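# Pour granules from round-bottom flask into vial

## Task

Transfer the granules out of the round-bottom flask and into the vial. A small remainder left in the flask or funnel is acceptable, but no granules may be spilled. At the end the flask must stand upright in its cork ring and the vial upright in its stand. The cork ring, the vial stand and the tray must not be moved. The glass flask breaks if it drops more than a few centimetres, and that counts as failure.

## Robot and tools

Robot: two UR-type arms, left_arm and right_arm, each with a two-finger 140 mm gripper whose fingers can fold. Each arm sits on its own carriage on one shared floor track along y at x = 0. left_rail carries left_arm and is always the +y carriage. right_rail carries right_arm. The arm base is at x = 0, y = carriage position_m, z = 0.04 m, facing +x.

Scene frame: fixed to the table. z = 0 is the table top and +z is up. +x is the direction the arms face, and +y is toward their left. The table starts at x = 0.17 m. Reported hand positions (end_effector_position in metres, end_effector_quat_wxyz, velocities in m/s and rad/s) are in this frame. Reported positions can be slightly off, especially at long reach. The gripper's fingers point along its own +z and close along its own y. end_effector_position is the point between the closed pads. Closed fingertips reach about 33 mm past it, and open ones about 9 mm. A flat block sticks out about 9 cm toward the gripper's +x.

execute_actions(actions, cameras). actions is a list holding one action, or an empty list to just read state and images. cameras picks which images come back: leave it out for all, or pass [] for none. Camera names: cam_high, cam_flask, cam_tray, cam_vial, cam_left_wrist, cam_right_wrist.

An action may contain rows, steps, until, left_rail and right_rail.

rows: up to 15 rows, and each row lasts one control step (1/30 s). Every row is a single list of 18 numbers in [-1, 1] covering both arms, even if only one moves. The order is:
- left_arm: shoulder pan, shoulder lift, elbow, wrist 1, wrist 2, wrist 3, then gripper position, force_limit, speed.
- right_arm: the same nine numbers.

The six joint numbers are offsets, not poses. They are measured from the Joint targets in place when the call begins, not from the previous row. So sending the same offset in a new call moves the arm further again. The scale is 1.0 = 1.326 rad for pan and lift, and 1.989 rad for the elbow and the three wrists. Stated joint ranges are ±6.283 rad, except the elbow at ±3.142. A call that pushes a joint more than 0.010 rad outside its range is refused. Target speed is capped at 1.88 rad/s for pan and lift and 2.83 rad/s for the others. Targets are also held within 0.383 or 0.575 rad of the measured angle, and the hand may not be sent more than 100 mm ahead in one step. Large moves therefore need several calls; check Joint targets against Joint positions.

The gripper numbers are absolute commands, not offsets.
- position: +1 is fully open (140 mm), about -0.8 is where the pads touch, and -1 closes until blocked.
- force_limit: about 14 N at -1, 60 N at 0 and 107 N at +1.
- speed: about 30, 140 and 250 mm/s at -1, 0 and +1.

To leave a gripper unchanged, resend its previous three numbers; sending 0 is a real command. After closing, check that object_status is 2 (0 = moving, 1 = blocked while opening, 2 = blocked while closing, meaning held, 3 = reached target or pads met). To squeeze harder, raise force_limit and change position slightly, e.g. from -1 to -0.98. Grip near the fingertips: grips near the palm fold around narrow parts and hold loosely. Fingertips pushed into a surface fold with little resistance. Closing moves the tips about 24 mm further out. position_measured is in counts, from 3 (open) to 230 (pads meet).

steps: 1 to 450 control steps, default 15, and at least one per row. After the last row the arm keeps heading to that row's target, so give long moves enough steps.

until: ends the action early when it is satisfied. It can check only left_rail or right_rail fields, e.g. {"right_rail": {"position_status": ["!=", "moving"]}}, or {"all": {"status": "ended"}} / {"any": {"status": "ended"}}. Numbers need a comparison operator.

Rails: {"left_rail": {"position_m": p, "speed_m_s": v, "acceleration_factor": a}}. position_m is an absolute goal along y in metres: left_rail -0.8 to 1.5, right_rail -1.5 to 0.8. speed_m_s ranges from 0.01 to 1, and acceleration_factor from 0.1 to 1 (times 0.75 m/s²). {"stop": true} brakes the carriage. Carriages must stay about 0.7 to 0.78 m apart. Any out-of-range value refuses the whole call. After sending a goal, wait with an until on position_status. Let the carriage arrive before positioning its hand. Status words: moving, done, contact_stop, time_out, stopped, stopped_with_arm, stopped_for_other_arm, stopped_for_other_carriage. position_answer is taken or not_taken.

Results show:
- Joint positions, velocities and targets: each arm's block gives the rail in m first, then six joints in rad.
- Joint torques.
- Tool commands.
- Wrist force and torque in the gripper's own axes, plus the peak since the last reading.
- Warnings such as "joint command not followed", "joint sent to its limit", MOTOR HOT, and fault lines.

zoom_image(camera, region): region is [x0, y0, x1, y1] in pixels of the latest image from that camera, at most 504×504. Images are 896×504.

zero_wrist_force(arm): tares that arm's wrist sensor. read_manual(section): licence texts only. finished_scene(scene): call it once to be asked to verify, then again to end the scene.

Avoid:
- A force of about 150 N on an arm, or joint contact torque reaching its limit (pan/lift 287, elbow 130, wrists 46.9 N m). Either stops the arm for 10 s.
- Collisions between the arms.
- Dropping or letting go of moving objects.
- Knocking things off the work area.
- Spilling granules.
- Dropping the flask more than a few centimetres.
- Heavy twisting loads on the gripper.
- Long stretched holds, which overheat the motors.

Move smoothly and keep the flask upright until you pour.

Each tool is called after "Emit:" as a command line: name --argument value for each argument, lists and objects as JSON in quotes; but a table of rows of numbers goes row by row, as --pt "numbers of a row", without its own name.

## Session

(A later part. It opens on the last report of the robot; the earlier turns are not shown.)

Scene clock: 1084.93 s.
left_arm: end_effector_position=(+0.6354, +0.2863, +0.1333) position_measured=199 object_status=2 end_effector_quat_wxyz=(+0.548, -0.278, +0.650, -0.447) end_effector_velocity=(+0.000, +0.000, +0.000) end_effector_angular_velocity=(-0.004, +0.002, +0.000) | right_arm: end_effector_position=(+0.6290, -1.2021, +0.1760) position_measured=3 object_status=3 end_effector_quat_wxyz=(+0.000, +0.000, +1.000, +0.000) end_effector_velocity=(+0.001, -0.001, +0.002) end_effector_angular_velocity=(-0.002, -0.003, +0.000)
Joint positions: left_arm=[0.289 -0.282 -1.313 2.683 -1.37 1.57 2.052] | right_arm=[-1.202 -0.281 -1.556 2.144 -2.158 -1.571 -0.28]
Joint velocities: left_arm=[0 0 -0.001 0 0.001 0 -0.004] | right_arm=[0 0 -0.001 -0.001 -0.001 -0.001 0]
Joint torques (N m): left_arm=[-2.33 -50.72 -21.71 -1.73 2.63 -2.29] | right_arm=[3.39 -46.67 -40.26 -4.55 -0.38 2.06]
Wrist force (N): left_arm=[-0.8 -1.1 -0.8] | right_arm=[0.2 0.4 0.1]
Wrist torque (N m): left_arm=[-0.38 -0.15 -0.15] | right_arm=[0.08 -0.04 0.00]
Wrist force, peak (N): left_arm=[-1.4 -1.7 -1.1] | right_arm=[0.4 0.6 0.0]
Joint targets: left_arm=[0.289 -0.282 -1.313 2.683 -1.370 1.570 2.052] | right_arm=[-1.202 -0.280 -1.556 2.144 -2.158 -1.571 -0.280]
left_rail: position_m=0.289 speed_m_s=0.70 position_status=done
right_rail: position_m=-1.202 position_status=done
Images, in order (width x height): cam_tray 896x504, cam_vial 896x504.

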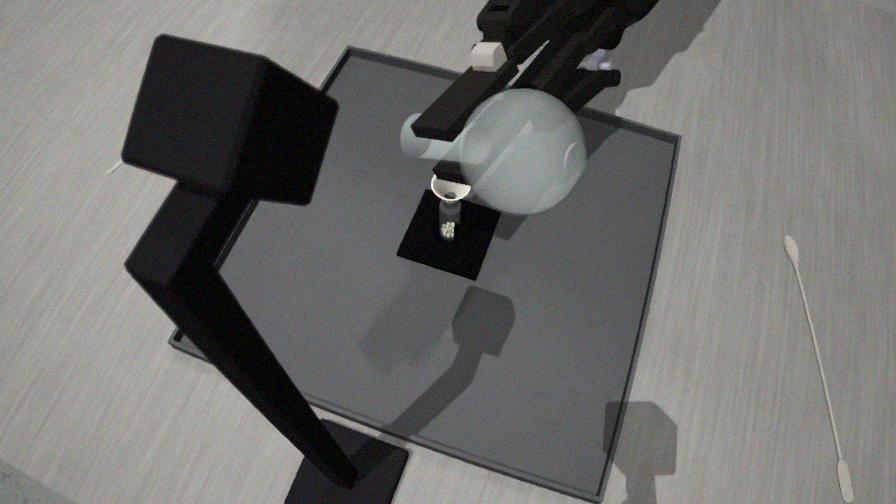

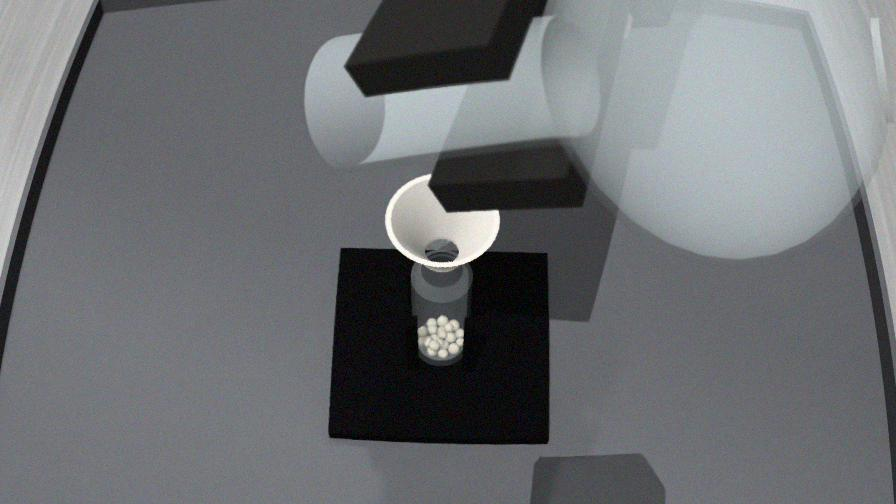

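Emit:
execute_actions --actions '[{"left_rail": {"position_m": 0.9050}, "rows": [[0,-0.00111,-0.00018,0.00092,0,-0.00437,-1,-0.2,-0.95,0,0,0,0,0,0,1,1,1],[0,-0.00424,-0.00068,0.00351,0,-0.01671,-1,-0.2,-0.95,0,0,0,0,0,0,1,1,1],[0,-0.00908,-0.00146,0.00751,0,-0.03576,-1,-0.2,-0.95,0,0,0,0,0,0,1,1,1],[0,-0.01531,-0.00246,0.01267,0,-0.06031,-1,-0.2,-0.95,0,0,0,0,0,0,1,1,1],[0,-0.02263,-0.00364,0.01873,0,-0.08916,-1,-0.2,-0.95,0,0,0,0,0,0,1,1,1],[0,-0.03072,-0.00494,0.02542,0,-0.12104,-1,-0.2,-0.95,0,0,0,0,0,0,1,1,1],[0,-0.03928,-0.00632,0.03251,0,-0.15477,-1,-0.2,-0.95,0,0,0,0,0,0,1,1,1],[0,-0.04799,-0.00772,0.03972,0,-0.18909,-1,-0.2,-0.95,0,0,0,0,0,0,1,1,1],[0,-0.05655,-0.0091,0.0468,0,-0.22283,-1,-0.2,-0.95,0,0,0,0,0,0,1,1,1],[0,-0.06464,-0.0104,0.0535,0,-0.2547,-1,-0.2,-0.95,0,0,0,0,0,0,1,1,1],[0,-0.07197,-0.01158,0.05956,0,-0.28355,-1,-0.2,-0.95,0,0,0,0,0,0,1,1,1],[0,-0.0782,-0.01258,0.06471,0,-0.3081,-1,-0.2,-0.95,0,0,0,0,0,0,1,1,1],[0,-0.08303,-0.01336,0.06871,0,-0.32715,-1,-0.2,-0.95,0,0,0,0,0,0,1,1,1],[0,-0.08616,-0.01387,0.07131,0,-0.3395,-1,-0.2,-0.95,0,0,0,0,0,0,1,1,1],[0,-0.08727,-0.01404,0.07223,0,-0.34387,-1,-0.2,-0.95,0,0,0,0,0,0,1,1,1]], "steps": 20}]' --cameras '[]'

Scene clock: 1113.83 s.
left_arm: end_effector_position=(+0.6445, +0.8998, +0.1695) position_measured=199 object_status=2 end_effector_quat_wxyz=(-0.366, +0.480, -0.519, +0.605) end_effector_velocity=(+0.000, +0.001, +0.000) end_effector_angular_velocity=(+0.002, +0.000, +0.000) | right_arm: end_effector_position=(+0.6290, -1.2021, +0.1760) position_measured=3 object_status=3 end_effector_quat_wxyz=(+0.000, +0.000, +1.000, +0.000) end_effector_velocity=(+0.000, +0.000, -0.001) end_effector_angular_velocity=(+0.000, +0.001, +0.000)
Joint positions: left_arm=[0.905 -0.282 -1.429 2.655 -1.226 1.57 1.368] | right_arm=[-1.202 -0.281 -1.556 2.144 -2.158 -1.571 -0.28]
Joint velocities: left_arm=[0.001 0 0 0 0 0 0.002] | right_arm=[0 0 0.001 0 0 0 0]
Joint torques (N m): left_arm=[-1.45 -44.41 -26.27 -1.84 2.7 -2.21] | right_arm=[4.71 -44.85 -41.35 -4.59 -0.21 1.99]
Wrist force (N): left_arm=[-1.7 -1.1 -0.7] | right_arm=[-0.1 0.1 0.1]
Wrist torque (N m): left_arm=[-0.31 0.06 -0.11] | right_arm=[0.02 0.03 0.01]
Wrist force, peak (N): left_arm=[-3.1 -1.2 -1.2] | right_arm=[-0.1 0.7 0.4]
Joint targets: left_arm=[0.905 -0.282 -1.429 2.655 -1.226 1.570 1.368] | right_arm=[-1.202 -0.280 -1.556 2.144 -2.158 -1.571 -0.280]
left_rail: position_m=0.905 speed_m_s=0.70 position_status=done
right_rail: position_m=-1.202 position_status=done
No camera images: "cameras" was empty.

Emit:
execute_actions --actions '[{"rows": [[0,-0.00111,-0.00018,0.00092,0,-0.00437,-1,-0.2,-0.95,0,0,0,0,0,0,1,1,1],[0,-0.00424,-0.00068,0.00351,0,-0.01671,-1,-0.2,-0.95,0,0,0,0,0,0,1,1,1],[0,-0.00908,-0.00146,0.00751,0,-0.03576,-1,-0.2,-0.95,0,0,0,0,0,0,1,1,1],[0,-0.01531,-0.00246,0.01267,0,-0.06031,-1,-0.2,-0.95,0,0,0,0,0,0,1,1,1],[0,-0.02263,-0.00364,0.01873,0,-0.08916,-1,-0.2,-0.95,0,0,0,0,0,0,1,1,1],[0,-0.03072,-0.00494,0.02542,0,-0.12104,-1,-0.2,-0.95,0,0,0,0,0,0,1,1,1],[0,-0.03928,-0.00632,0.03251,0,-0.15477,-1,-0.2,-0.95,0,0,0,0,0,0,1,1,1],[0,-0.04799,-0.00772,0.03972,0,-0.18909,-1,-0.2,-0.95,0,0,0,0,0,0,1,1,1],[0,-0.05655,-0.0091,0.0468,0,-0.22283,-1,-0.2,-0.95,0,0,0,0,0,0,1,1,1],[0,-0.06464,-0.0104,0.0535,0,-0.2547,-1,-0.2,-0.95,0,0,0,0,0,0,1,1,1],[0,-0.07197,-0.01158,0.05956,0,-0.28355,-1,-0.2,-0.95,0,0,0,0,0,0,1,1,1],[0,-0.0782,-0.01258,0.06471,0,-0.3081,-1,-0.2,-0.95,0,0,0,0,0,0,1,1,1],[0,-0.08303,-0.01336,0.06871,0,-0.32715,-1,-0.2,-0.95,0,0,0,0,0,0,1,1,1],[0,-0.08616,-0.01387,0.07131,0,-0.3395,-1,-0.2,-0.95,0,0,0,0,0,0,1,1,1],[0,-0.08727,-0.01404,0.07223,0,-0.34387,-1,-0.2,-0.95,0,0,0,0,0,0,1,1,1]], "steps": 18}]' --cameras '[]'

Emit:
execute_actions --actions '[{"rows": [[0,-0.00111,-0.00018,0.00092,0,-0.00437,-1,-0.2,-0.95,0,0,0,0,0,0,1,1,1],[0,-0.00424,-0.00068,0.00351,0,-0.01671,-1,-0.2,-0.95,0,0,0,0,0,0,1,1,1],[0,-0.00908,-0.00146,0.00751,0,-0.03576,-1,-0.2,-0.95,0,0,0,0,0,0,1,1,1],[0,-0.01531,-0.00246,0.01267,0,-0.06031,-1,-0.2,-0.95,0,0,0,0,0,0,1,1,1],[0,-0.02263,-0.00364,0.01873,0,-0.08916,-1,-0.2,-0.95,0,0,0,0,0,0,1,1,1],[0,-0.03072,-0.00494,0.02542,0,-0.12104,-1,-0.2,-0.95,0,0,0,0,0,0,1,1,1],[0,-0.03928,-0.00632,0.03251,0,-0.15477,-1,-0.2,-0.95,0,0,0,0,0,0,1,1,1],[0,-0.04799,-0.00772,0.03972,0,-0.18909,-1,-0.2,-0.95,0,0,0,0,0,0,1,1,1],[0,-0.05655,-0.0091,0.0468,0,-0.22283,-1,-0.2,-0.95,0,0,0,0,0,0,1,1,1],[0,-0.06464,-0.0104,0.0535,0,-0.2547,-1,-0.2,-0.95,0,0,0,0,0,0,1,1,1],[0,-0.07197,-0.01158,0.05956,0,-0.28355,-1,-0.2,-0.95,0,0,0,0,0,0,1,1,1],[0,-0.0782,-0.01258,0.06471,0,-0.3081,-1,-0.2,-0.95,0,0,0,0,0,0,1,1,1],[0,-0.08303,-0.01336,0.06871,0,-0.32715,-1,-0.2,-0.95,0,0,0,0,0,0,1,1,1],[0,-0.08616,-0.01387,0.07131,0,-0.3395,-1,-0.2,-0.95,0,0,0,0,0,0,1,1,1],[0,-0.08727,-0.01404,0.07223,0,-0.34387,-1,-0.2,-0.95,0,0,0,0,0,0,1,1,1]], "steps": 20}]' --cameras '["cam_high", "cam_flask", "cam_left_wrist"]'

Scene clock: 1135.53 s.
left_arm: end_effector_position=(+0.6488, +0.8987, +0.2086) position_measured=199 object_status=2 end_effector_quat_wxyz=(-0.142, +0.626, -0.328, +0.693) end_effector_velocity=(+0.000, +0.000, +0.000) end_effector_angular_velocity=(-0.004, +0.001, -0.001) | right_arm: end_effector_position=(+0.6290, -1.2021, +0.1760) position_measured=3 object_status=3 end_effector_quat_wxyz=(+0.000, +0.000, +1.000, +0.000) end_effector_velocity=(+0.001, -0.001, +0.001) end_effector_angular_velocity=(-0.003, -0.002, +0.000)
Joint positions: left_arm=[0.905 -0.282 -1.544 2.627 -1.083 1.57 0.685] | right_arm=[-1.202 -0.281 -1.556 2.144 -2.158 -1.571 -0.28]
Joint velocities: left_arm=[0 0 0 0 0.001 0.001 -0.004] | right_arm=[0 0 -0.001 -0.001 -0.001 -0.002 0]
Joint torques (N m): left_arm=[-2.4 -39.63 -33.32 -1.51 2.75 -1.68] | right_arm=[5.36 -46.28 -41.04 -4.57 -0.3 2.21]
Wrist force (N): left_arm=[-1.7 -1.0 -0.4] | right_arm=[0.1 0.2 0.1]
Wrist torque (N m): left_arm=[-0.15 0.08 -0.11] | right_arm=[0.04 -0.01 0.01]
Wrist force, peak (N): left_arm=[-2.7 -0.7 -0.1] | right_arm=[0.0 0.7 -0.2]
Joint targets: left_arm=[0.905 -0.282 -1.544 2.627 -1.083 1.570 0.684] | right_arm=[-1.202 -0.280 -1.556 2.144 -2.158 -1.571 -0.280]
left_rail: position_m=0.905 speed_m_s=0.70 position_status=done
right_rail: position_m=-1.202 position_status=done
No camera images: "cameras" was empty.

Scene clock: 1136.83 s.
left_arm: end_effector_position=(+0.6475, +0.8991, +0.2499) position_measured=199 object_status=2 end_effector_quat_wxyz=(+0.099, +0.700, -0.099, +0.700) end_effector_velocity=(+0.000, +0.000, +0.001) end_effector_angular_velocity=(-0.003, +0.000, +0.001) | right_arm: end_effector_position=(+0.6290, -1.2021, +0.1760) position_measured=3 object_status=3 end_effector_quat_wxyz=(+0.000, +0.000, +1.000, +0.000) end_effector_velocity=(+0.000, +0.001, -0.001) end_effector_angular_velocity=(+0.000, +0.002, +0.002)
Joint positions: left_arm=[0.905 -0.282 -1.66 2.599 -0.939 1.57 0.001] | right_arm=[-1.202 -0.281 -1.556 2.144 -2.158 -1.571 -0.281]
Joint velocities: left_arm=[0 0.001 -0.001 -0.001 0.001 0 -0.003] | right_arm=[0 0.001 0.001 0 0.001 0 -0.001]
Joint torques (N m): left_arm=[-0.9 -34.2 -38.62 -1.62 2.38 -2.14] | right_arm=[4.91 -47.24 -40.29 -4.28 -0.89 1.99]
Wrist force (N): left_arm=[-1.5 -1.1 0.2] | right_arm=[0.2 0.3 0.2]
Wrist torque (N m): left_arm=[-0.03 0.08 -0.09] | right_arm=[0.06 -0.03 0.00]
Wrist force, peak (N): left_arm=[-3.0 -0.4 -0.3] | right_arm=[0.3 0.6 0.0]
Joint targets: left_arm=[0.905 -0.282 -1.660 2.599 -0.939 1.570 0.001] | right_arm=[-1.202 -0.280 -1.556 2.144 -2.158 -1.571 -0.280]
left_rail: position_m=0.905 speed_m_s=0.70 position_status=done
right_rail: position_m=-1.202 position_status=done
Images, in order (width x height): cam_high 896x504, cam_flask 896x504, cam_left_wrist 896x504.

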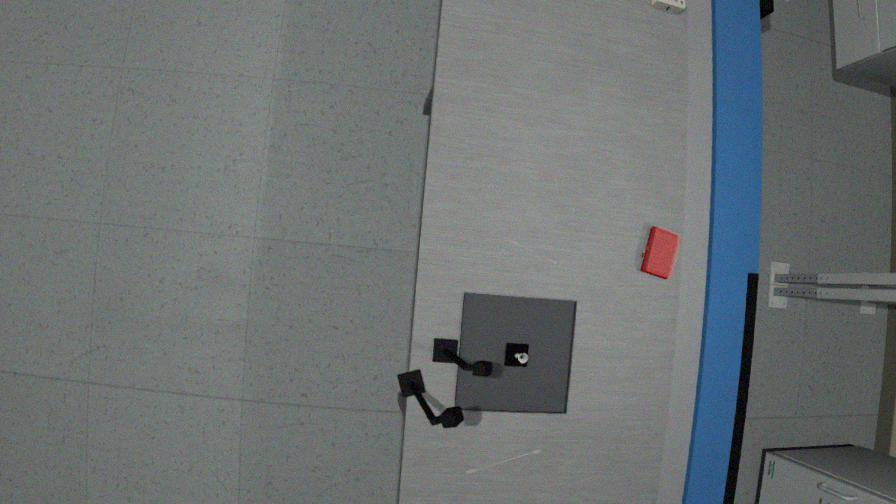

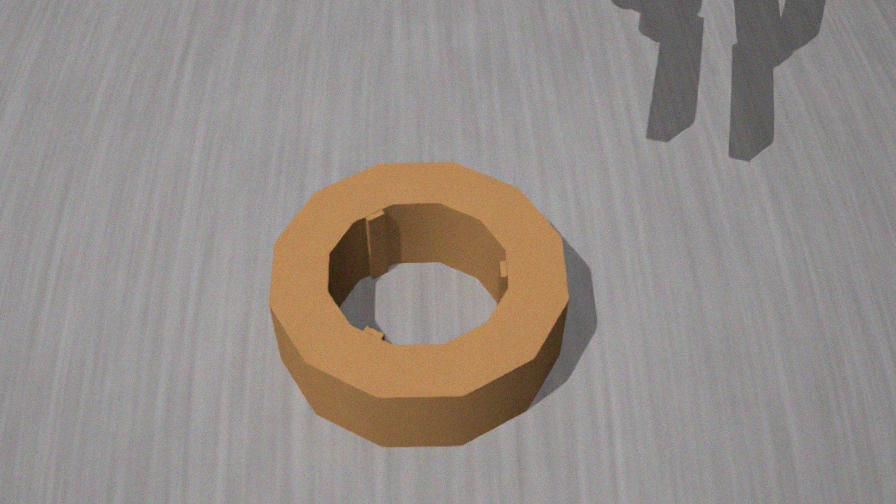

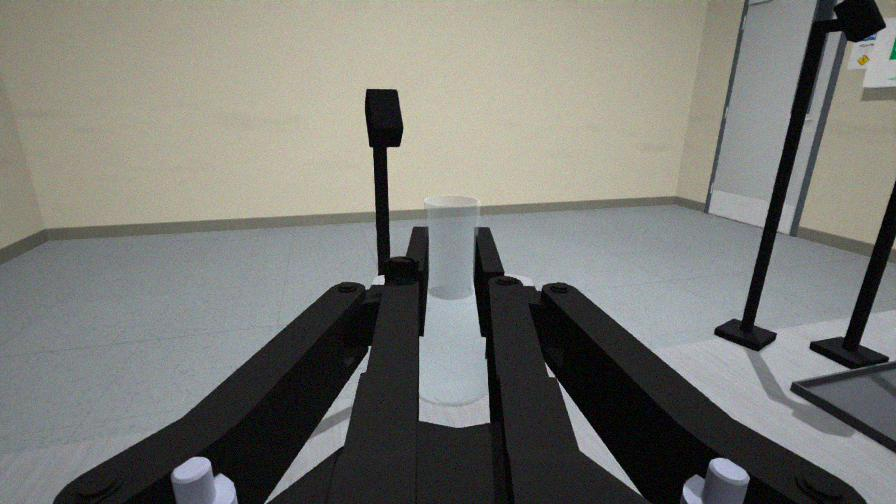

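Emit:
execute_actions --actions '[{"rows": [[0,0.00352,0.0004,-0.00275,0,0,-1,-0.2,-0.95,0,0,0,0,0,0,1,1,1],[0,0.01348,0.00153,-0.01051,0,0,-1,-0.2,-0.95,0,0,0,0,0,0,1,1,1],[0,0.02885,0.00326,-0.0225,0,0,-1,-0.2,-0.95,0,0,0,0,0,0,1,1,1],[0,0.04866,0.0055,-0.03794,0,0,-1,-0.2,-0.95,0,0,0,0,0,0,1,1,1],[0,0.07194,0.00814,-0.05609,0,0,-1,-0.2,-0.95,0,0,0,0,0,0,1,1,1],[0,0.09765,0.01105,-0.07615,0,0,-1,-0.2,-0.95,0,0,0,0,0,0,1,1,1],[0,0.12487,0.01412,-0.09737,0,-0.0002,-1,-0.2,-0.95,0,0,0,0,0,0,1,1,1],[0,0.15256,0.01726,-0.11896,0,-0.0002,-1,-0.2,-0.95,0,0,0,0,0,0,1,1,1],[0,0.17977,0.02033,-0.14018,0,-0.0003,-1,-0.2,-0.95,0,0,0,0,0,0,1,1,1],[0,0.20549,0.02324,-0.16024,0,-0.0003,-1,-0.2,-0.95,0,0,0,0,0,0,1,1,1],[0,0.22877,0.02588,-0.17839,0,-0.0004,-1,-0.2,-0.95,0,0,0,0,0,0,1,1,1],[0,0.24857,0.02812,-0.19383,0,-0.0004,-1,-0.2,-0.95,0,0,0,0,0,0,1,1,1],[0,0.26394,0.02985,-0.20582,0,-0.0005,-1,-0.2,-0.95,0,0,0,0,0,0,1,1,1],[0,0.2739,0.03098,-0.21358,0,-0.0005,-1,-0.2,-0.95,0,0,0,0,0,0,1,1,1],[0,0.27743,0.03138,-0.21633,0,-0.0005,-1,-0.2,-0.95,0,0,0,0,0,0,1,1,1]], "steps": 20}]' --cameras '["cam_flask", "cam_left_wrist"]'

Scene clock: 1161.23 s.
left_arm: end_effector_position=(+0.6475, +0.8991, +0.1301) position_measured=199 object_status=2 end_effector_quat_wxyz=(+0.099, +0.700, -0.099, +0.700) end_effector_velocity=(+0.000, +0.000, -0.001) end_effector_angular_velocity=(+0.001, +0.000, +0.000) | right_arm: end_effector_position=(+0.6290, -1.2021, +0.1760) position_measured=3 object_status=3 end_effector_quat_wxyz=(+0.000, +0.000, +1.000, +0.000) end_effector_velocity=(+0.000, +0.000, +0.001) end_effector_angular_velocity=(+0.000, -0.001, -0.001)
Joint positions: left_arm=[0.905 -0.282 -1.293 2.661 -1.369 1.57 0] | right_arm=[-1.202 -0.281 -1.556 2.144 -2.158 -1.571 -0.281]
Joint velocities: left_arm=[0 0.001 0.003 0 -0.003 0.001 0.001] | right_arm=[0 -0.001 -0.001 -0.001 0.001 0 0]
Joint torques (N m): left_arm=[-1.76 -21.15 -0.82 -5.09 2.69 -2.22] | right_arm=[5.26 -44.16 -40.62 -4.34 -0.35 2.01]
Wrist force (N): left_arm=[-2.2 -1.5 0.3] | right_arm=[0.1 0.3 -0.2]
Wrist torque (N m): left_arm=[-0.15 0.24 -0.05] | right_arm=[0.06 -0.02 0.01]
Wrist force, peak (N): left_arm=[-4.8 -1.3 0.3] | right_arm=[0.4 0.6 -0.1]
Joint targets: left_arm=[0.905 -0.282 -1.292 2.661 -1.369 1.570 0.000] | right_arm=[-1.202 -0.280 -1.556 2.144 -2.158 -1.571 -0.280]
left_rail: position_m=0.905 speed_m_s=0.70 position_status=done
right_rail: position_m=-1.202 position_status=done
Images, in order (width x height): cam_flask 896x504, cam_left_wrist 896x504.

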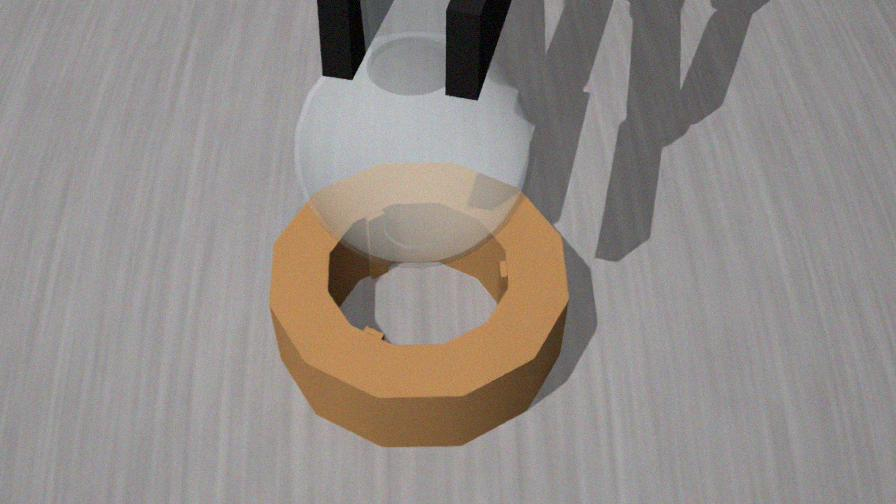

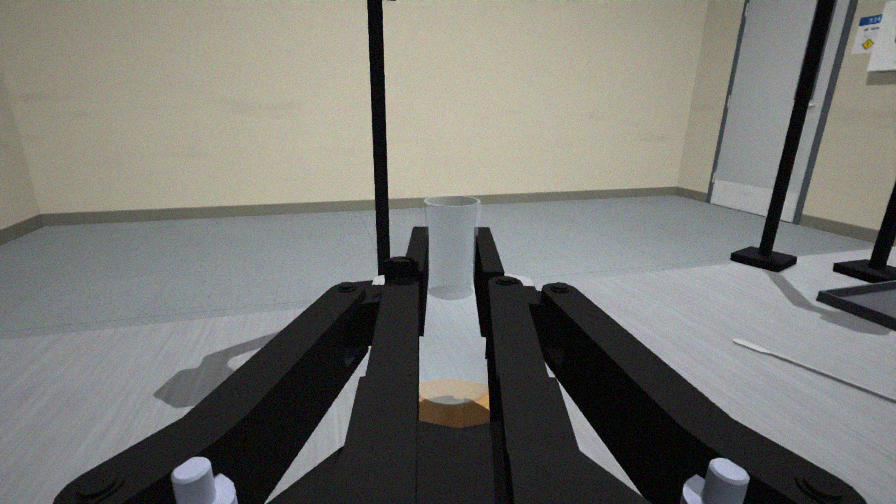

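Emit:
execute_actions --actions '[{"rows": [[0,0.00102,0.00001,-0.0007,0,0,-1,-0.2,-0.95,0,0,0,0,0,0,1,1,1],[0,0.00392,0.00006,-0.00267,0,0,-1,-0.2,-0.95,0,0,0,0,0,0,1,1,1],[0,0.00839,0.00012,-0.00571,0,0,-1,-0.2,-0.95,0,0,0,0,0,0,1,1,1],[0,0.01414,0.00021,-0.00964,0,0,-1,-0.2,-0.95,0,0,0,0,0,0,1,1,1],[0,0.02091,0.00031,-0.01424,0,0,-1,-0.2,-0.95,0,0,0,0,0,0,1,1,1],[0,0.02838,0.00041,-0.01934,0,0,-1,-0.2,-0.95,0,0,0,0,0,0,1,1,1],[0,0.03629,0.00053,-0.02472,0,0,-1,-0.2,-0.95,0,0,0,0,0,0,1,1,1],[0,0.04434,0.00065,-0.03021,0,0,-1,-0.2,-0.95,0,0,0,0,0,0,1,1,1],[0,0.05225,0.00076,-0.0356,0,0,-1,-0.2,-0.95,0,0,0,0,0,0,1,1,1],[0,0.05972,0.00087,-0.04069,0,0,-1,-0.2,-0.95,0,0,0,0,0,0,1,1,1],[0,0.06649,0.00097,-0.0453,0,0,-1,-0.2,-0.95,0,0,0,0,0,0,1,1,1],[0,0.07225,0.00105,-0.04922,0,0,-1,-0.2,-0.95,0,0,0,0,0,0,1,1,1],[0,0.07671,0.00112,-0.05226,0,0,-1,-0.2,-0.95,0,0,0,0,0,0,1,1,1],[0,0.07961,0.00116,-0.05423,0,0,-1,-0.2,-0.95,0,0,0,0,0,0,1,1,1],[0,0.08063,0.00118,-0.05493,0,0,-1,-0.2,-0.95,0,0,0,0,0,0,1,1,1]], "steps": 20}]' --cameras '["cam_flask"]'

Scene clock: 1179.17 s.
left_arm: end_effector_position=(+0.6476, +0.8990, +0.0996) position_measured=199 object_status=2 end_effector_quat_wxyz=(+0.099, +0.700, -0.099, +0.700) end_effector_velocity=(+0.000, +0.001, -0.001) end_effector_angular_velocity=(+0.000, +0.001, +0.002) | right_arm: end_effector_position=(+0.6290, -1.2021, +0.1760) position_measured=3 object_status=3 end_effector_quat_wxyz=(+0.000, +0.000, +1.000, +0.000) end_effector_velocity=(+0.000, +0.000, +0.000) end_effector_angular_velocity=(+0.000, +0.000, -0.001)
Joint positions: left_arm=[0.905 -0.282 -1.186 2.664 -1.478 1.57 0] | right_arm=[-1.202 -0.281 -1.556 2.144 -2.158 -1.571 -0.28]
Joint velocities: left_arm=[0 0.001 0.004 0 -0.003 -0.001 -0.001] | right_arm=[0 -0.001 0.001 0 0 0 0]
Joint torques (N m): left_arm=[-1.97 -30.17 3.3 -6.19 2.59 -2.03] | right_arm=[5.35 -47.44 -39.51 -4.17 -0.19 1.78]
Wrist force (N): left_arm=[-2.3 -1.5 0.2] | right_arm=[0.0 0.6 -0.1]
Wrist torque (N m): left_arm=[-0.18 0.25 -0.09] | right_arm=[0.13 0.02 0.01]
Wrist force, peak (N): left_arm=[-2.9 -1.5 0.2] | right_arm=[0.3 0.7 -0.3]
Joint targets: left_arm=[0.905 -0.282 -1.185 2.664 -1.478 1.570 0.000] | right_arm=[-1.202 -0.280 -1.556 2.144 -2.158 -1.571 -0.280]
left_rail: position_m=0.905 speed_m_s=0.70 position_status=done
right_rail: position_m=-1.202 position_status=done
Images, in order (width x height): cam_flask 896x504.

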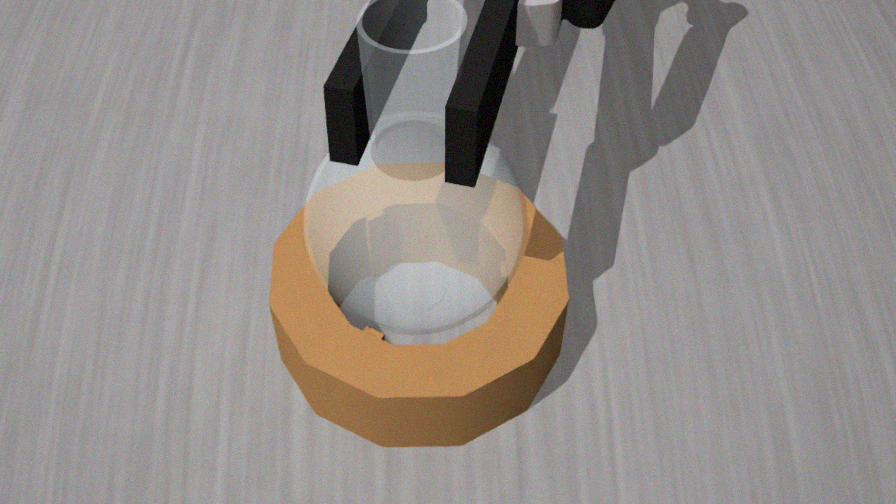

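Emit:
execute_actions --actions '[{"rows": [[0,0.00015,0,-0.0001,0,0,-1,-0.2,-0.95,0,0,0,0,0,0,1,1,1],[0,0.00055,0.00001,-0.00038,0,0,-1,-0.2,-0.95,0,0,0,0,0,0,1,1,1],[0,0.00115,0.00002,-0.00078,0,0,-1,-0.2,-0.95,0,0,0,0,0,0,1,1,1],[0,0.00187,0.00003,-0.00127,0,0,-1,-0.2,-0.95,0,0,0,0,0,0,1,1,1],[0,0.00266,0.00004,-0.00181,0,0,-1,-0.2,-0.95,0,0,0,0,0,0,1,1,1],[0,0.00344,0.00005,-0.00235,0,0,-1,-0.2,-0.95,0,0,0,0,0,0,1,1,1],[0,0.00417,0.00006,-0.00284,0,0,-1,-0.2,-0.95,0,0,0,0,0,0,1,1,1],[0,0.00476,0.00007,-0.00325,0,0,-1,-0.2,-0.95,0,0,0,0,0,0,1,1,1],[0,0.00517,0.00008,-0.00352,0,0,-1,-0.2,-0.95,0,0,0,0,0,0,1,1,1],[0,0.00532,0.00008,-0.00362,0,0,-1,-0.2,-0.95,0,0,0,0,0,0,1,1,1]], "steps": 14}]' --cameras '[]'

Scene clock: 1190.93 s.
left_arm: end_effector_position=(+0.6475, +0.8991, +0.0976) position_measured=199 object_status=2 end_effector_quat_wxyz=(+0.099, +0.700, -0.099, +0.700) end_effector_velocity=(+0.000, +0.000, -0.001) end_effector_angular_velocity=(+0.000, +0.000, +0.000) | right_arm: end_effector_position=(+0.6290, -1.2021, +0.1760) position_measured=3 object_status=3 end_effector_quat_wxyz=(+0.000, +0.000, +1.000, +0.000) end_effector_velocity=(+0.001, +0.001, +0.000) end_effector_angular_velocity=(+0.000, +0.000, +0.001)
Joint positions: left_arm=[0.905 -0.282 -1.179 2.664 -1.485 1.57 0] | right_arm=[-1.202 -0.281 -1.556 2.144 -2.158 -1.571 -0.281]
Joint velocities: left_arm=[0 0.001 0.002 0 -0.002 0.001 0] | right_arm=[0 0.001 0.001 -0.001 0 0 0]
Joint torques (N m): left_arm=[-1.34 -23.71 3.79 -5.43 2.71 -1.99] | right_arm=[2.93 -46.26 -39.94 -4.7 -0.64 1.79]
Wrist force (N): left_arm=[-2.1 -1.1 -0.3] | right_arm=[0.0 0.5 -0.3]
Wrist torque (N m): left_arm=[-0.07 0.23 -0.09] | right_arm=[0.12 0.02 0.01]
Wrist force, peak (N): left_arm=[-2.4 -1.7 0.5] | right_arm=[0.1 0.6 0.2]
Joint targets: left_arm=[0.905 -0.282 -1.178 2.664 -1.486 1.570 0.000] | right_arm=[-1.202 -0.280 -1.556 2.144 -2.158 -1.571 -0.280]
left_rail: position_m=0.905 speed_m_s=0.70 position_status=done
right_rail: position_m=-1.202 position_status=done
No camera images: "cameras" was empty.

Emit:
execute_actions --actions '[{"rows": [[0,0.0002,0,-0.00014,0,0,-1,-0.2,-0.95,0,0,0,0,0,0,1,1,1],[0,0.00055,0.00001,-0.00038,0,0,-1,-0.2,-0.95,0,0,0,0,0,0,1,1,1],[0,0.00093,0.00001,-0.00063,0,0,-1,-0.2,-0.95,0,0,0,0,0,0,1,1,1],[0,0.00131,0.00002,-0.00089,0,0,-1,-0.2,-0.95,0,0,0,0,0,0,1,1,1],[0,0.00166,0.00002,-0.00113,0,0,-1,-0.2,-0.95,0,0,0,0,0,0,1,1,1],[0,0.00186,0.00003,-0.00127,0,0,-1,-0.2,-0.95,0,0,0,0,0,0,1,1,1]], "steps": 10}]' --cameras '[]'

Scene clock: 1196.17 s.
left_arm: end_effector_position=(+0.6475, +0.8991, +0.0968) position_measured=199 object_status=2 end_effector_quat_wxyz=(+0.099, +0.700, -0.099, +0.700) end_effector_velocity=(+0.000, +0.000, +0.000) end_effector_angular_velocity=(+0.001, +0.000, +0.001) | right_arm: end_effector_position=(+0.6290, -1.2021, +0.1760) position_measured=3 object_status=3 end_effector_quat_wxyz=(+0.000, +0.000, +1.000, +0.000) end_effector_velocity=(+0.000, +0.000, -0.001) end_effector_angular_velocity=(+0.000, +0.001, +0.001)
Joint positions: left_arm=[0.905 -0.282 -1.176 2.664 -1.488 1.57 0] | right_arm=[-1.202 -0.281 -1.556 2.144 -2.158 -1.571 -0.281]
Joint velocities: left_arm=[0 0 0.001 0 0 0 0] | right_arm=[0 0 0.001 0.001 -0.002 0 0]
Joint torques (N m): left_arm=[-1.26 -27.78 2.61 -5.13 2.51 -2.01] | right_arm=[2.47 -47.85 -40.43 -4.22 -0.6 2.09]
Wrist force (N): left_arm=[-0.7 -1.5 0.5] | right_arm=[0.3 0.4 0.0]
Wrist torque (N m): left_arm=[-0.13 0.25 -0.10] | right_arm=[0.08 -0.06 0.01]
Wrist force, peak (N): left_arm=[-2.3 -1.6 0.3] | right_arm=[-0.2 0.6 0.0]
Joint targets: left_arm=[0.905 -0.282 -1.176 2.664 -1.488 1.570 0.000] | right_arm=[-1.202 -0.280 -1.556 2.144 -2.158 -1.571 -0.280]
left_rail: position_m=0.905 speed_m_s=0.70 position_status=done
right_rail: position_m=-1.202 position_status=done
No camera images: "cameras" was empty.

Emit:
execute_actions --actions '[{"rows": [[0,0.00014,0,-0.0001,0,0,-1,-0.2,-0.95,0,0,0,0,0,0,1,1,1],[0,0.0004,0,-0.00027,0,0,-1,-0.2,-0.95,0,0,0,0,0,0,1,1,1],[0,0.00066,0.00001,-0.00045,0,0,-1,-0.2,-0.95,0,0,0,0,0,0,1,1,1],[0,0.00093,0.00001,-0.00064,0,0,-1,-0.2,-0.95,0,0,0,0,0,0,1,1,1],[0,0.00118,0.00002,-0.00081,0,0,-1,-0.2,-0.95,0,0,0,0,0,0,1,1,1],[0,0.00133,0.00002,-0.00091,0,0,-1,-0.2,-0.95,0,0,0,0,0,0,1,1,1]], "steps": 10}]' --cameras '["cam_flask"]'

Scene clock: 1201.97 s.
left_arm: end_effector_position=(+0.6474, +0.8991, +0.0963) position_measured=199 object_status=2 end_effector_quat_wxyz=(+0.099, +0.700, -0.099, +0.700) end_effector_velocity=(+0.000, +0.000, +0.000) end_effector_angular_velocity=(+0.001, +0.000, -0.001) | right_arm: end_effector_position=(+0.6290, -1.2021, +0.1760) position_measured=3 object_status=3 end_effector_quat_wxyz=(+0.000, +0.000, +1.000, +0.000) end_effector_velocity=(+0.000, +0.000, +0.000) end_effector_angular_velocity=(-0.002, +0.001, +0.002)
Joint positions: left_arm=[0.905 -0.282 -1.174 2.664 -1.49 1.57 0] | right_arm=[-1.202 -0.281 -1.556 2.144 -2.158 -1.571 -0.28]
Joint velocities: left_arm=[0 0 0.001 0 -0.001 0.001 0.001] | right_arm=[0 0.001 0 0 0.001 -0.002 -0.001]
Joint torques (N m): left_arm=[-2.2 -27.68 3.98 -3.98 2.7 -1.98] | right_arm=[6.66 -46.88 -41.15 -4.23 -0.52 1.85]
Wrist force (N): left_arm=[2.6 -1.5 0.2] | right_arm=[-0.2 0.3 -0.1]
Wrist torque (N m): left_arm=[-0.08 0.24 -0.12] | right_arm=[0.06 0.05 0.00]
Wrist force, peak (N): left_arm=[2.4 -1.8 0.5] | right_arm=[0.5 0.7 0.1]
Joint targets: left_arm=[0.905 -0.282 -1.174 2.664 -1.490 1.570 0.000] | right_arm=[-1.202 -0.280 -1.556 2.144 -2.158 -1.571 -0.280]
left_rail: position_m=0.905 speed_m_s=0.70 position_status=done
right_rail: position_m=-1.202 position_status=done
Images, in order (width x height): cam_flask 896x504.

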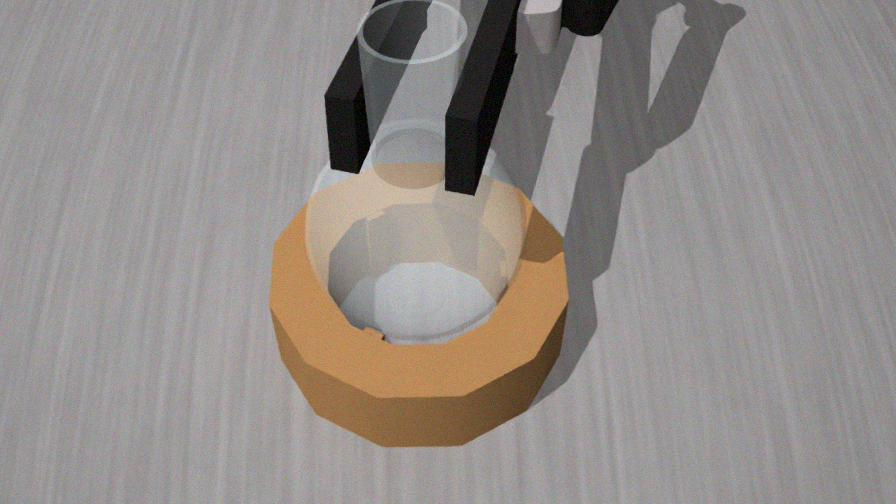

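Emit:
execute_actions --actions '[{"rows": [[0,0,0,0,0,0,-0.1,-0.2,-0.95,0,0,0,0,0,0,1,1,1]], "steps": 35}]' --cameras '["cam_flask", "cam_left_wrist"]'

Scene clock: 1209.47 s.
left_arm: end_effector_position=(+0.6474, +0.8991, +0.0963) position_measured=141 object_status=3 end_effector_quat_wxyz=(+0.099, +0.700, -0.099, +0.700) end_effector_velocity=(+0.000, -0.001, +0.000) end_effector_angular_velocity=(-0.001, +0.000, -0.001) | right_arm: end_effector_position=(+0.6290, -1.2021, +0.1760) position_measured=3 object_status=3 end_effector_quat_wxyz=(+0.000, +0.000, +1.000, +0.000) end_effector_velocity=(+0.000, +0.000, +0.000) end_effector_angular_velocity=(+0.001, -0.001, +0.000)
Joint positions: left_arm=[0.905 -0.282 -1.174 2.664 -1.49 1.57 0] | right_arm=[-1.202 -0.281 -1.556 2.144 -2.158 -1.571 -0.28]
Joint velocities: left_arm=[0 0 0 -0.001 0 0.001 -0.001] | right_arm=[0 0 0 -0.001 0 0.001 0]
Joint torques (N m): left_arm=[-1.78 -39.31 2.16 -1.9 2.47 -1.85] | right_arm=[7.19 -46.08 -40.93 -4.45 -0.75 1.84]
Wrist force (N): left_arm=[-1.6 -1.7 0.3] | right_arm=[0.4 0.5 0.1]
Wrist torque (N m): left_arm=[-0.20 0.22 -0.08] | right_arm=[0.10 -0.07 0.01]
Wrist force, peak (N): left_arm=[3.0 -1.8 0.7] | right_arm=[0.6 0.2 -0.2]
Joint targets: left_arm=[0.905 -0.282 -1.174 2.664 -1.490 1.570 0.000] | right_arm=[-1.202 -0.280 -1.556 2.144 -2.158 -1.571 -0.280]
left_rail: position_m=0.905 speed_m_s=0.70 position_status=done
right_rail: position_m=-1.202 position_status=done
Images, in order (width x height): cam_flask 896x504, cam_left_wrist 896x504.

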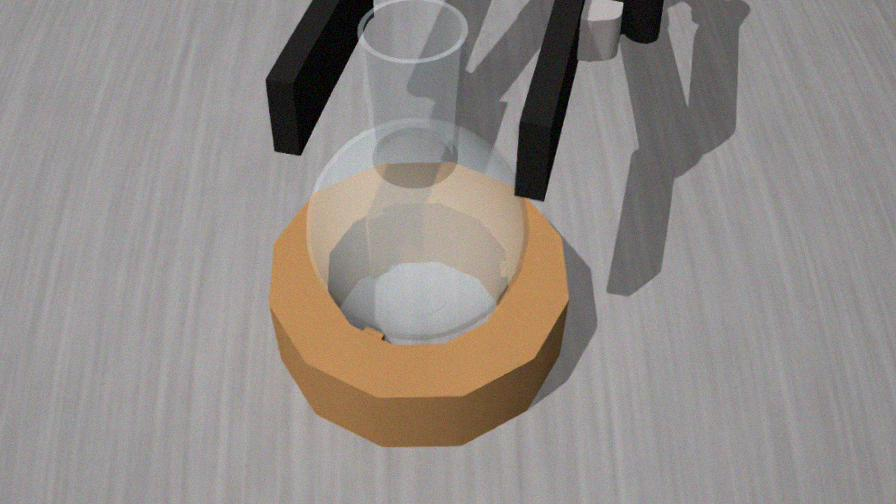

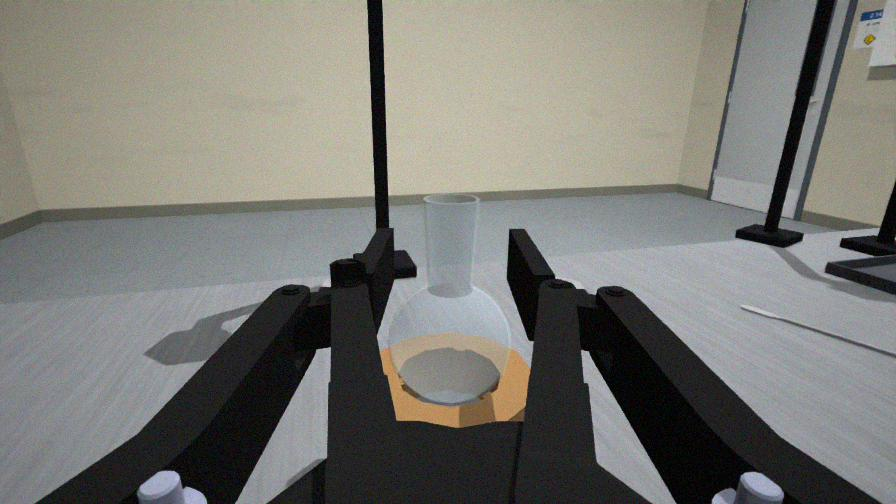

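Emit:
execute_actions --actions '[{"rows": [[0,-0.00466,-0.00042,0.00352,0,0,-0.1,-0.2,-0.95,0,0,0,0,0,0,1,1,1],[0,-0.01782,-0.00159,0.01347,0,0,-0.1,-0.2,-0.95,0,0,0,0,0,0,1,1,1],[0,-0.03813,-0.0034,0.02881,0,0,-0.1,-0.2,-0.95,0,0,0,0,0,0,1,1,1],[0,-0.0643,-0.00573,0.0486,0,0,-0.1,-0.2,-0.95,0,0,0,0,0,0,1,1,1],[0,-0.09506,-0.00848,0.07184,0,0,-0.1,-0.2,-0.95,0,0,0,0,0,0,1,1,1],[0,-0.12904,-0.01151,0.09753,0,0,-0.1,-0.2,-0.95,0,0,0,0,0,0,1,1,1],[0,-0.165,-0.01471,0.12471,0,0,-0.1,-0.2,-0.95,0,0,0,0,0,0,1,1,1],[0,-0.20159,-0.01798,0.15236,0,0,-0.1,-0.2,-0.95,0,0,0,0,0,0,1,1,1],[0,-0.23755,-0.02118,0.17954,0,0,-0.1,-0.2,-0.95,0,0,0,0,0,0,1,1,1],[0,-0.27153,-0.02421,0.20522,0,0,-0.1,-0.2,-0.95,0,0,0,0,0,0,1,1,1],[0,-0.30229,-0.02696,0.22847,0,0,-0.1,-0.2,-0.95,0,0,0,0,0,0,1,1,1],[0,-0.32846,-0.02929,0.24825,0,0,-0.1,-0.2,-0.95,0,0,0,0,0,0,1,1,1],[0,-0.34877,-0.0311,0.2636,0,0,-0.1,-0.2,-0.95,0,0,0,0,0,0,1,1,1],[0,-0.36193,-0.03228,0.27354,0,0,-0.1,-0.2,-0.95,0,0,0,0,0,0,1,1,1],[0,-0.36659,-0.03269,0.27706,0,0,-0.1,-0.2,-0.95,0,0,0,0,0,0,1,1,1]], "steps": 20}]'

Scene clock: 1237.20 s.
left_arm: end_effector_position=(+0.6475, +0.8991, +0.2498) position_measured=141 object_status=3 end_effector_quat_wxyz=(+0.099, +0.700, -0.099, +0.700) end_effector_velocity=(+0.000, +0.000, +0.001) end_effector_angular_velocity=(+0.002, -0.001, -0.001) | right_arm: end_effector_position=(+0.6290, -1.2021, +0.1760) position_measured=3 object_status=3 end_effector_quat_wxyz=(+0.000, +0.000, +1.000, +0.000) end_effector_velocity=(+0.000, +0.000, -0.001) end_effector_angular_velocity=(+0.000, +0.001, +0.000)
Joint positions: left_arm=[0.905 -0.282 -1.66 2.599 -0.939 1.57 0] | right_arm=[-1.202 -0.281 -1.556 2.144 -2.158 -1.571 -0.28]
Joint velocities: left_arm=[0 0 -0.003 -0.001 0.003 0 0.002] | right_arm=[0 0 0.002 0.001 -0.001 0 0]
Joint torques (N m): left_arm=[-1.5 -37.63 -39.38 -0.99 2.8 -1.7] | right_arm=[6.86 -45.72 -40.46 -4.47 -0.77 1.98]
Wrist force (N): left_arm=[-1.0 -1.3 0.3] | right_arm=[-0.1 -0.1 -0.3]
Wrist torque (N m): left_arm=[-0.09 0.10 -0.09] | right_arm=[-0.01 0.03 0.01]
Wrist force, peak (N): left_arm=[-4.5 -1.1 -0.5] | right_arm=[0.5 0.6 -0.1]
Joint targets: left_arm=[0.905 -0.282 -1.660 2.599 -0.939 1.570 0.000] | right_arm=[-1.202 -0.280 -1.556 2.144 -2.158 -1.571 -0.280]
left_rail: position_m=0.905 speed_m_s=0.70 position_status=done
right_rail: position_m=-1.202 position_status=done

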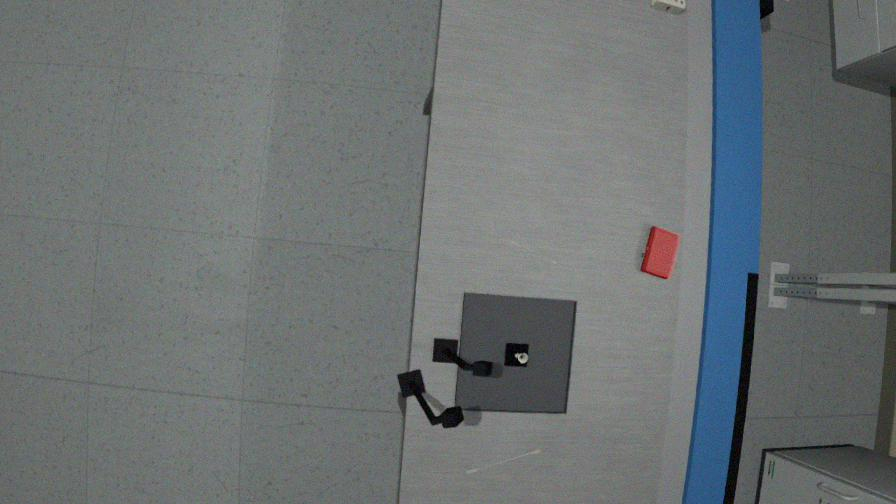

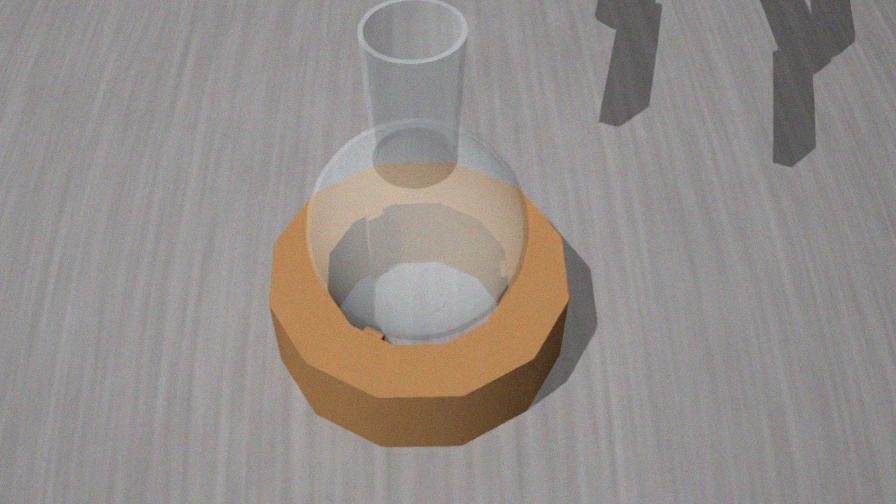

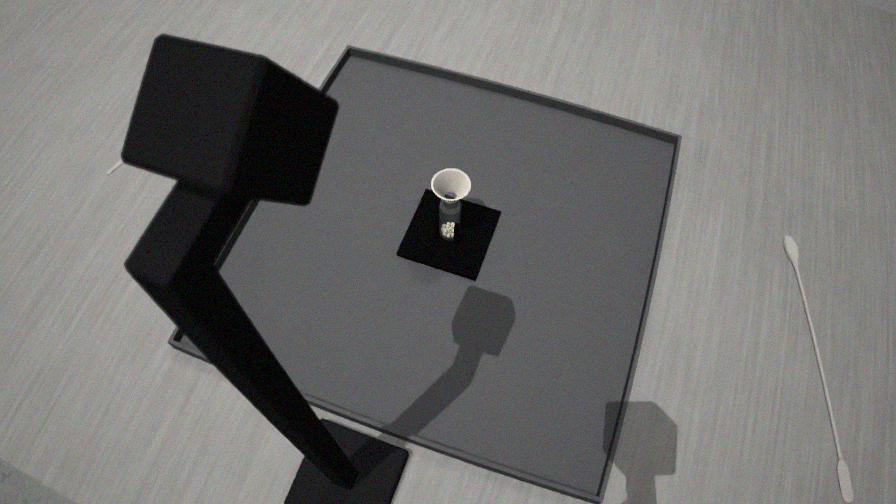

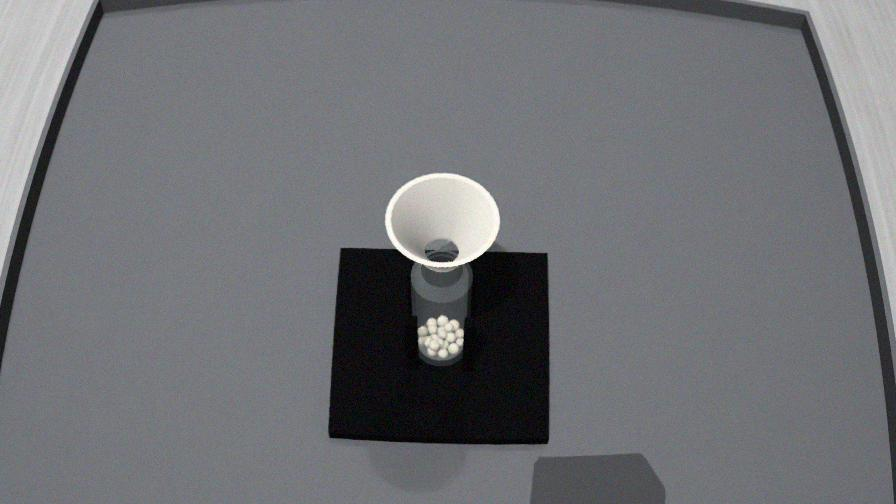

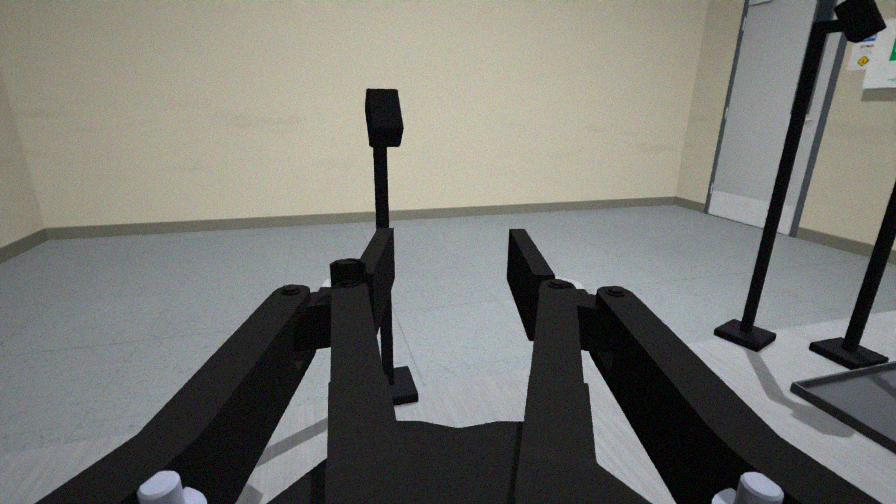

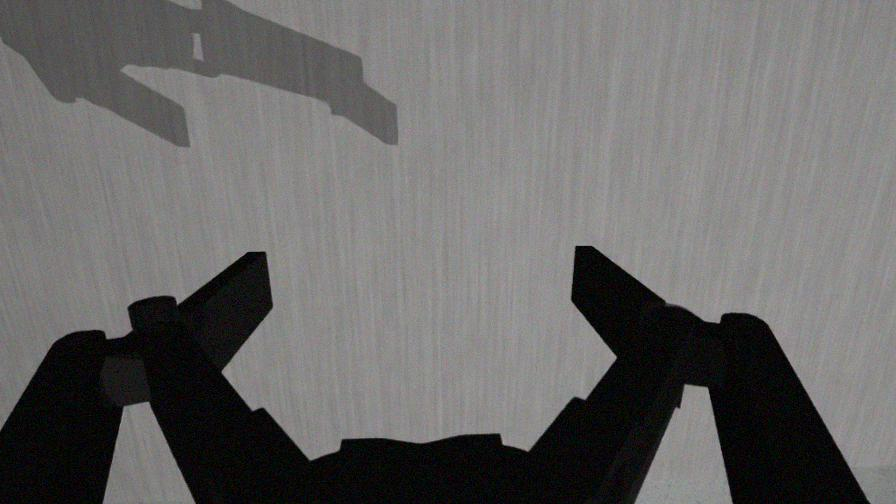

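Emit:
zoom_image --camera "cam_vial" --region '[250, 100, 650, 500]'

Emit:
zoom_image --camera "cam_flask" --region '[230, 0, 634, 454]'

Emit:
zoom_image --camera "cam_tray" --region '[200, 30, 700, 504]'

Scaled by 1.260 from the camera's 896x504 image, which has a finer 1280x720 frame.

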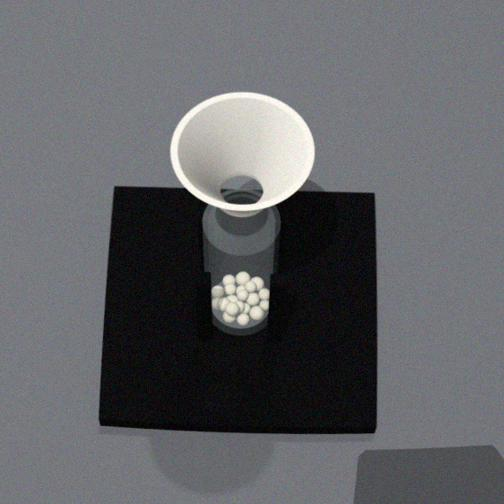

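Scaled by 1.110 from the camera's 896x504 image, which has a finer 1280x720 frame.

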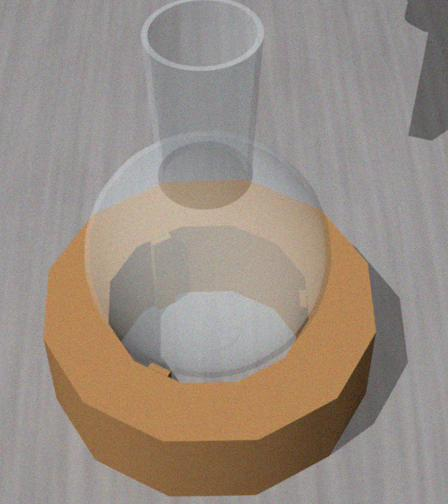

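Scaled by 1.008 from the camera's 896x504 image, which has a finer 1280x720 frame.

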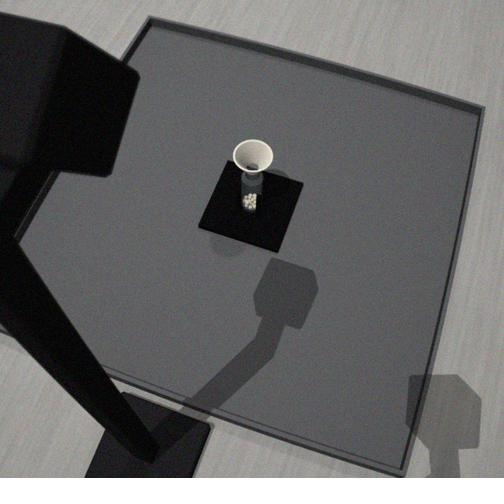

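Emit:
zoom_image --camera "cam_high" --region '[410, 220, 690, 500]'

Scaled by 1.800 from the camera's 896x504 image, which has a finer 1280x720 frame.

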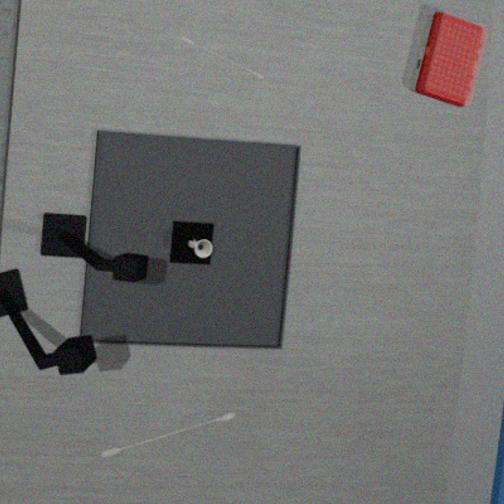

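Emit:
finished_scene --scene 2

This call ended nothing. Check each condition of the task against the scene as it is now, look again where you are not sure, and mend what is not met. Then call finished_scene again.


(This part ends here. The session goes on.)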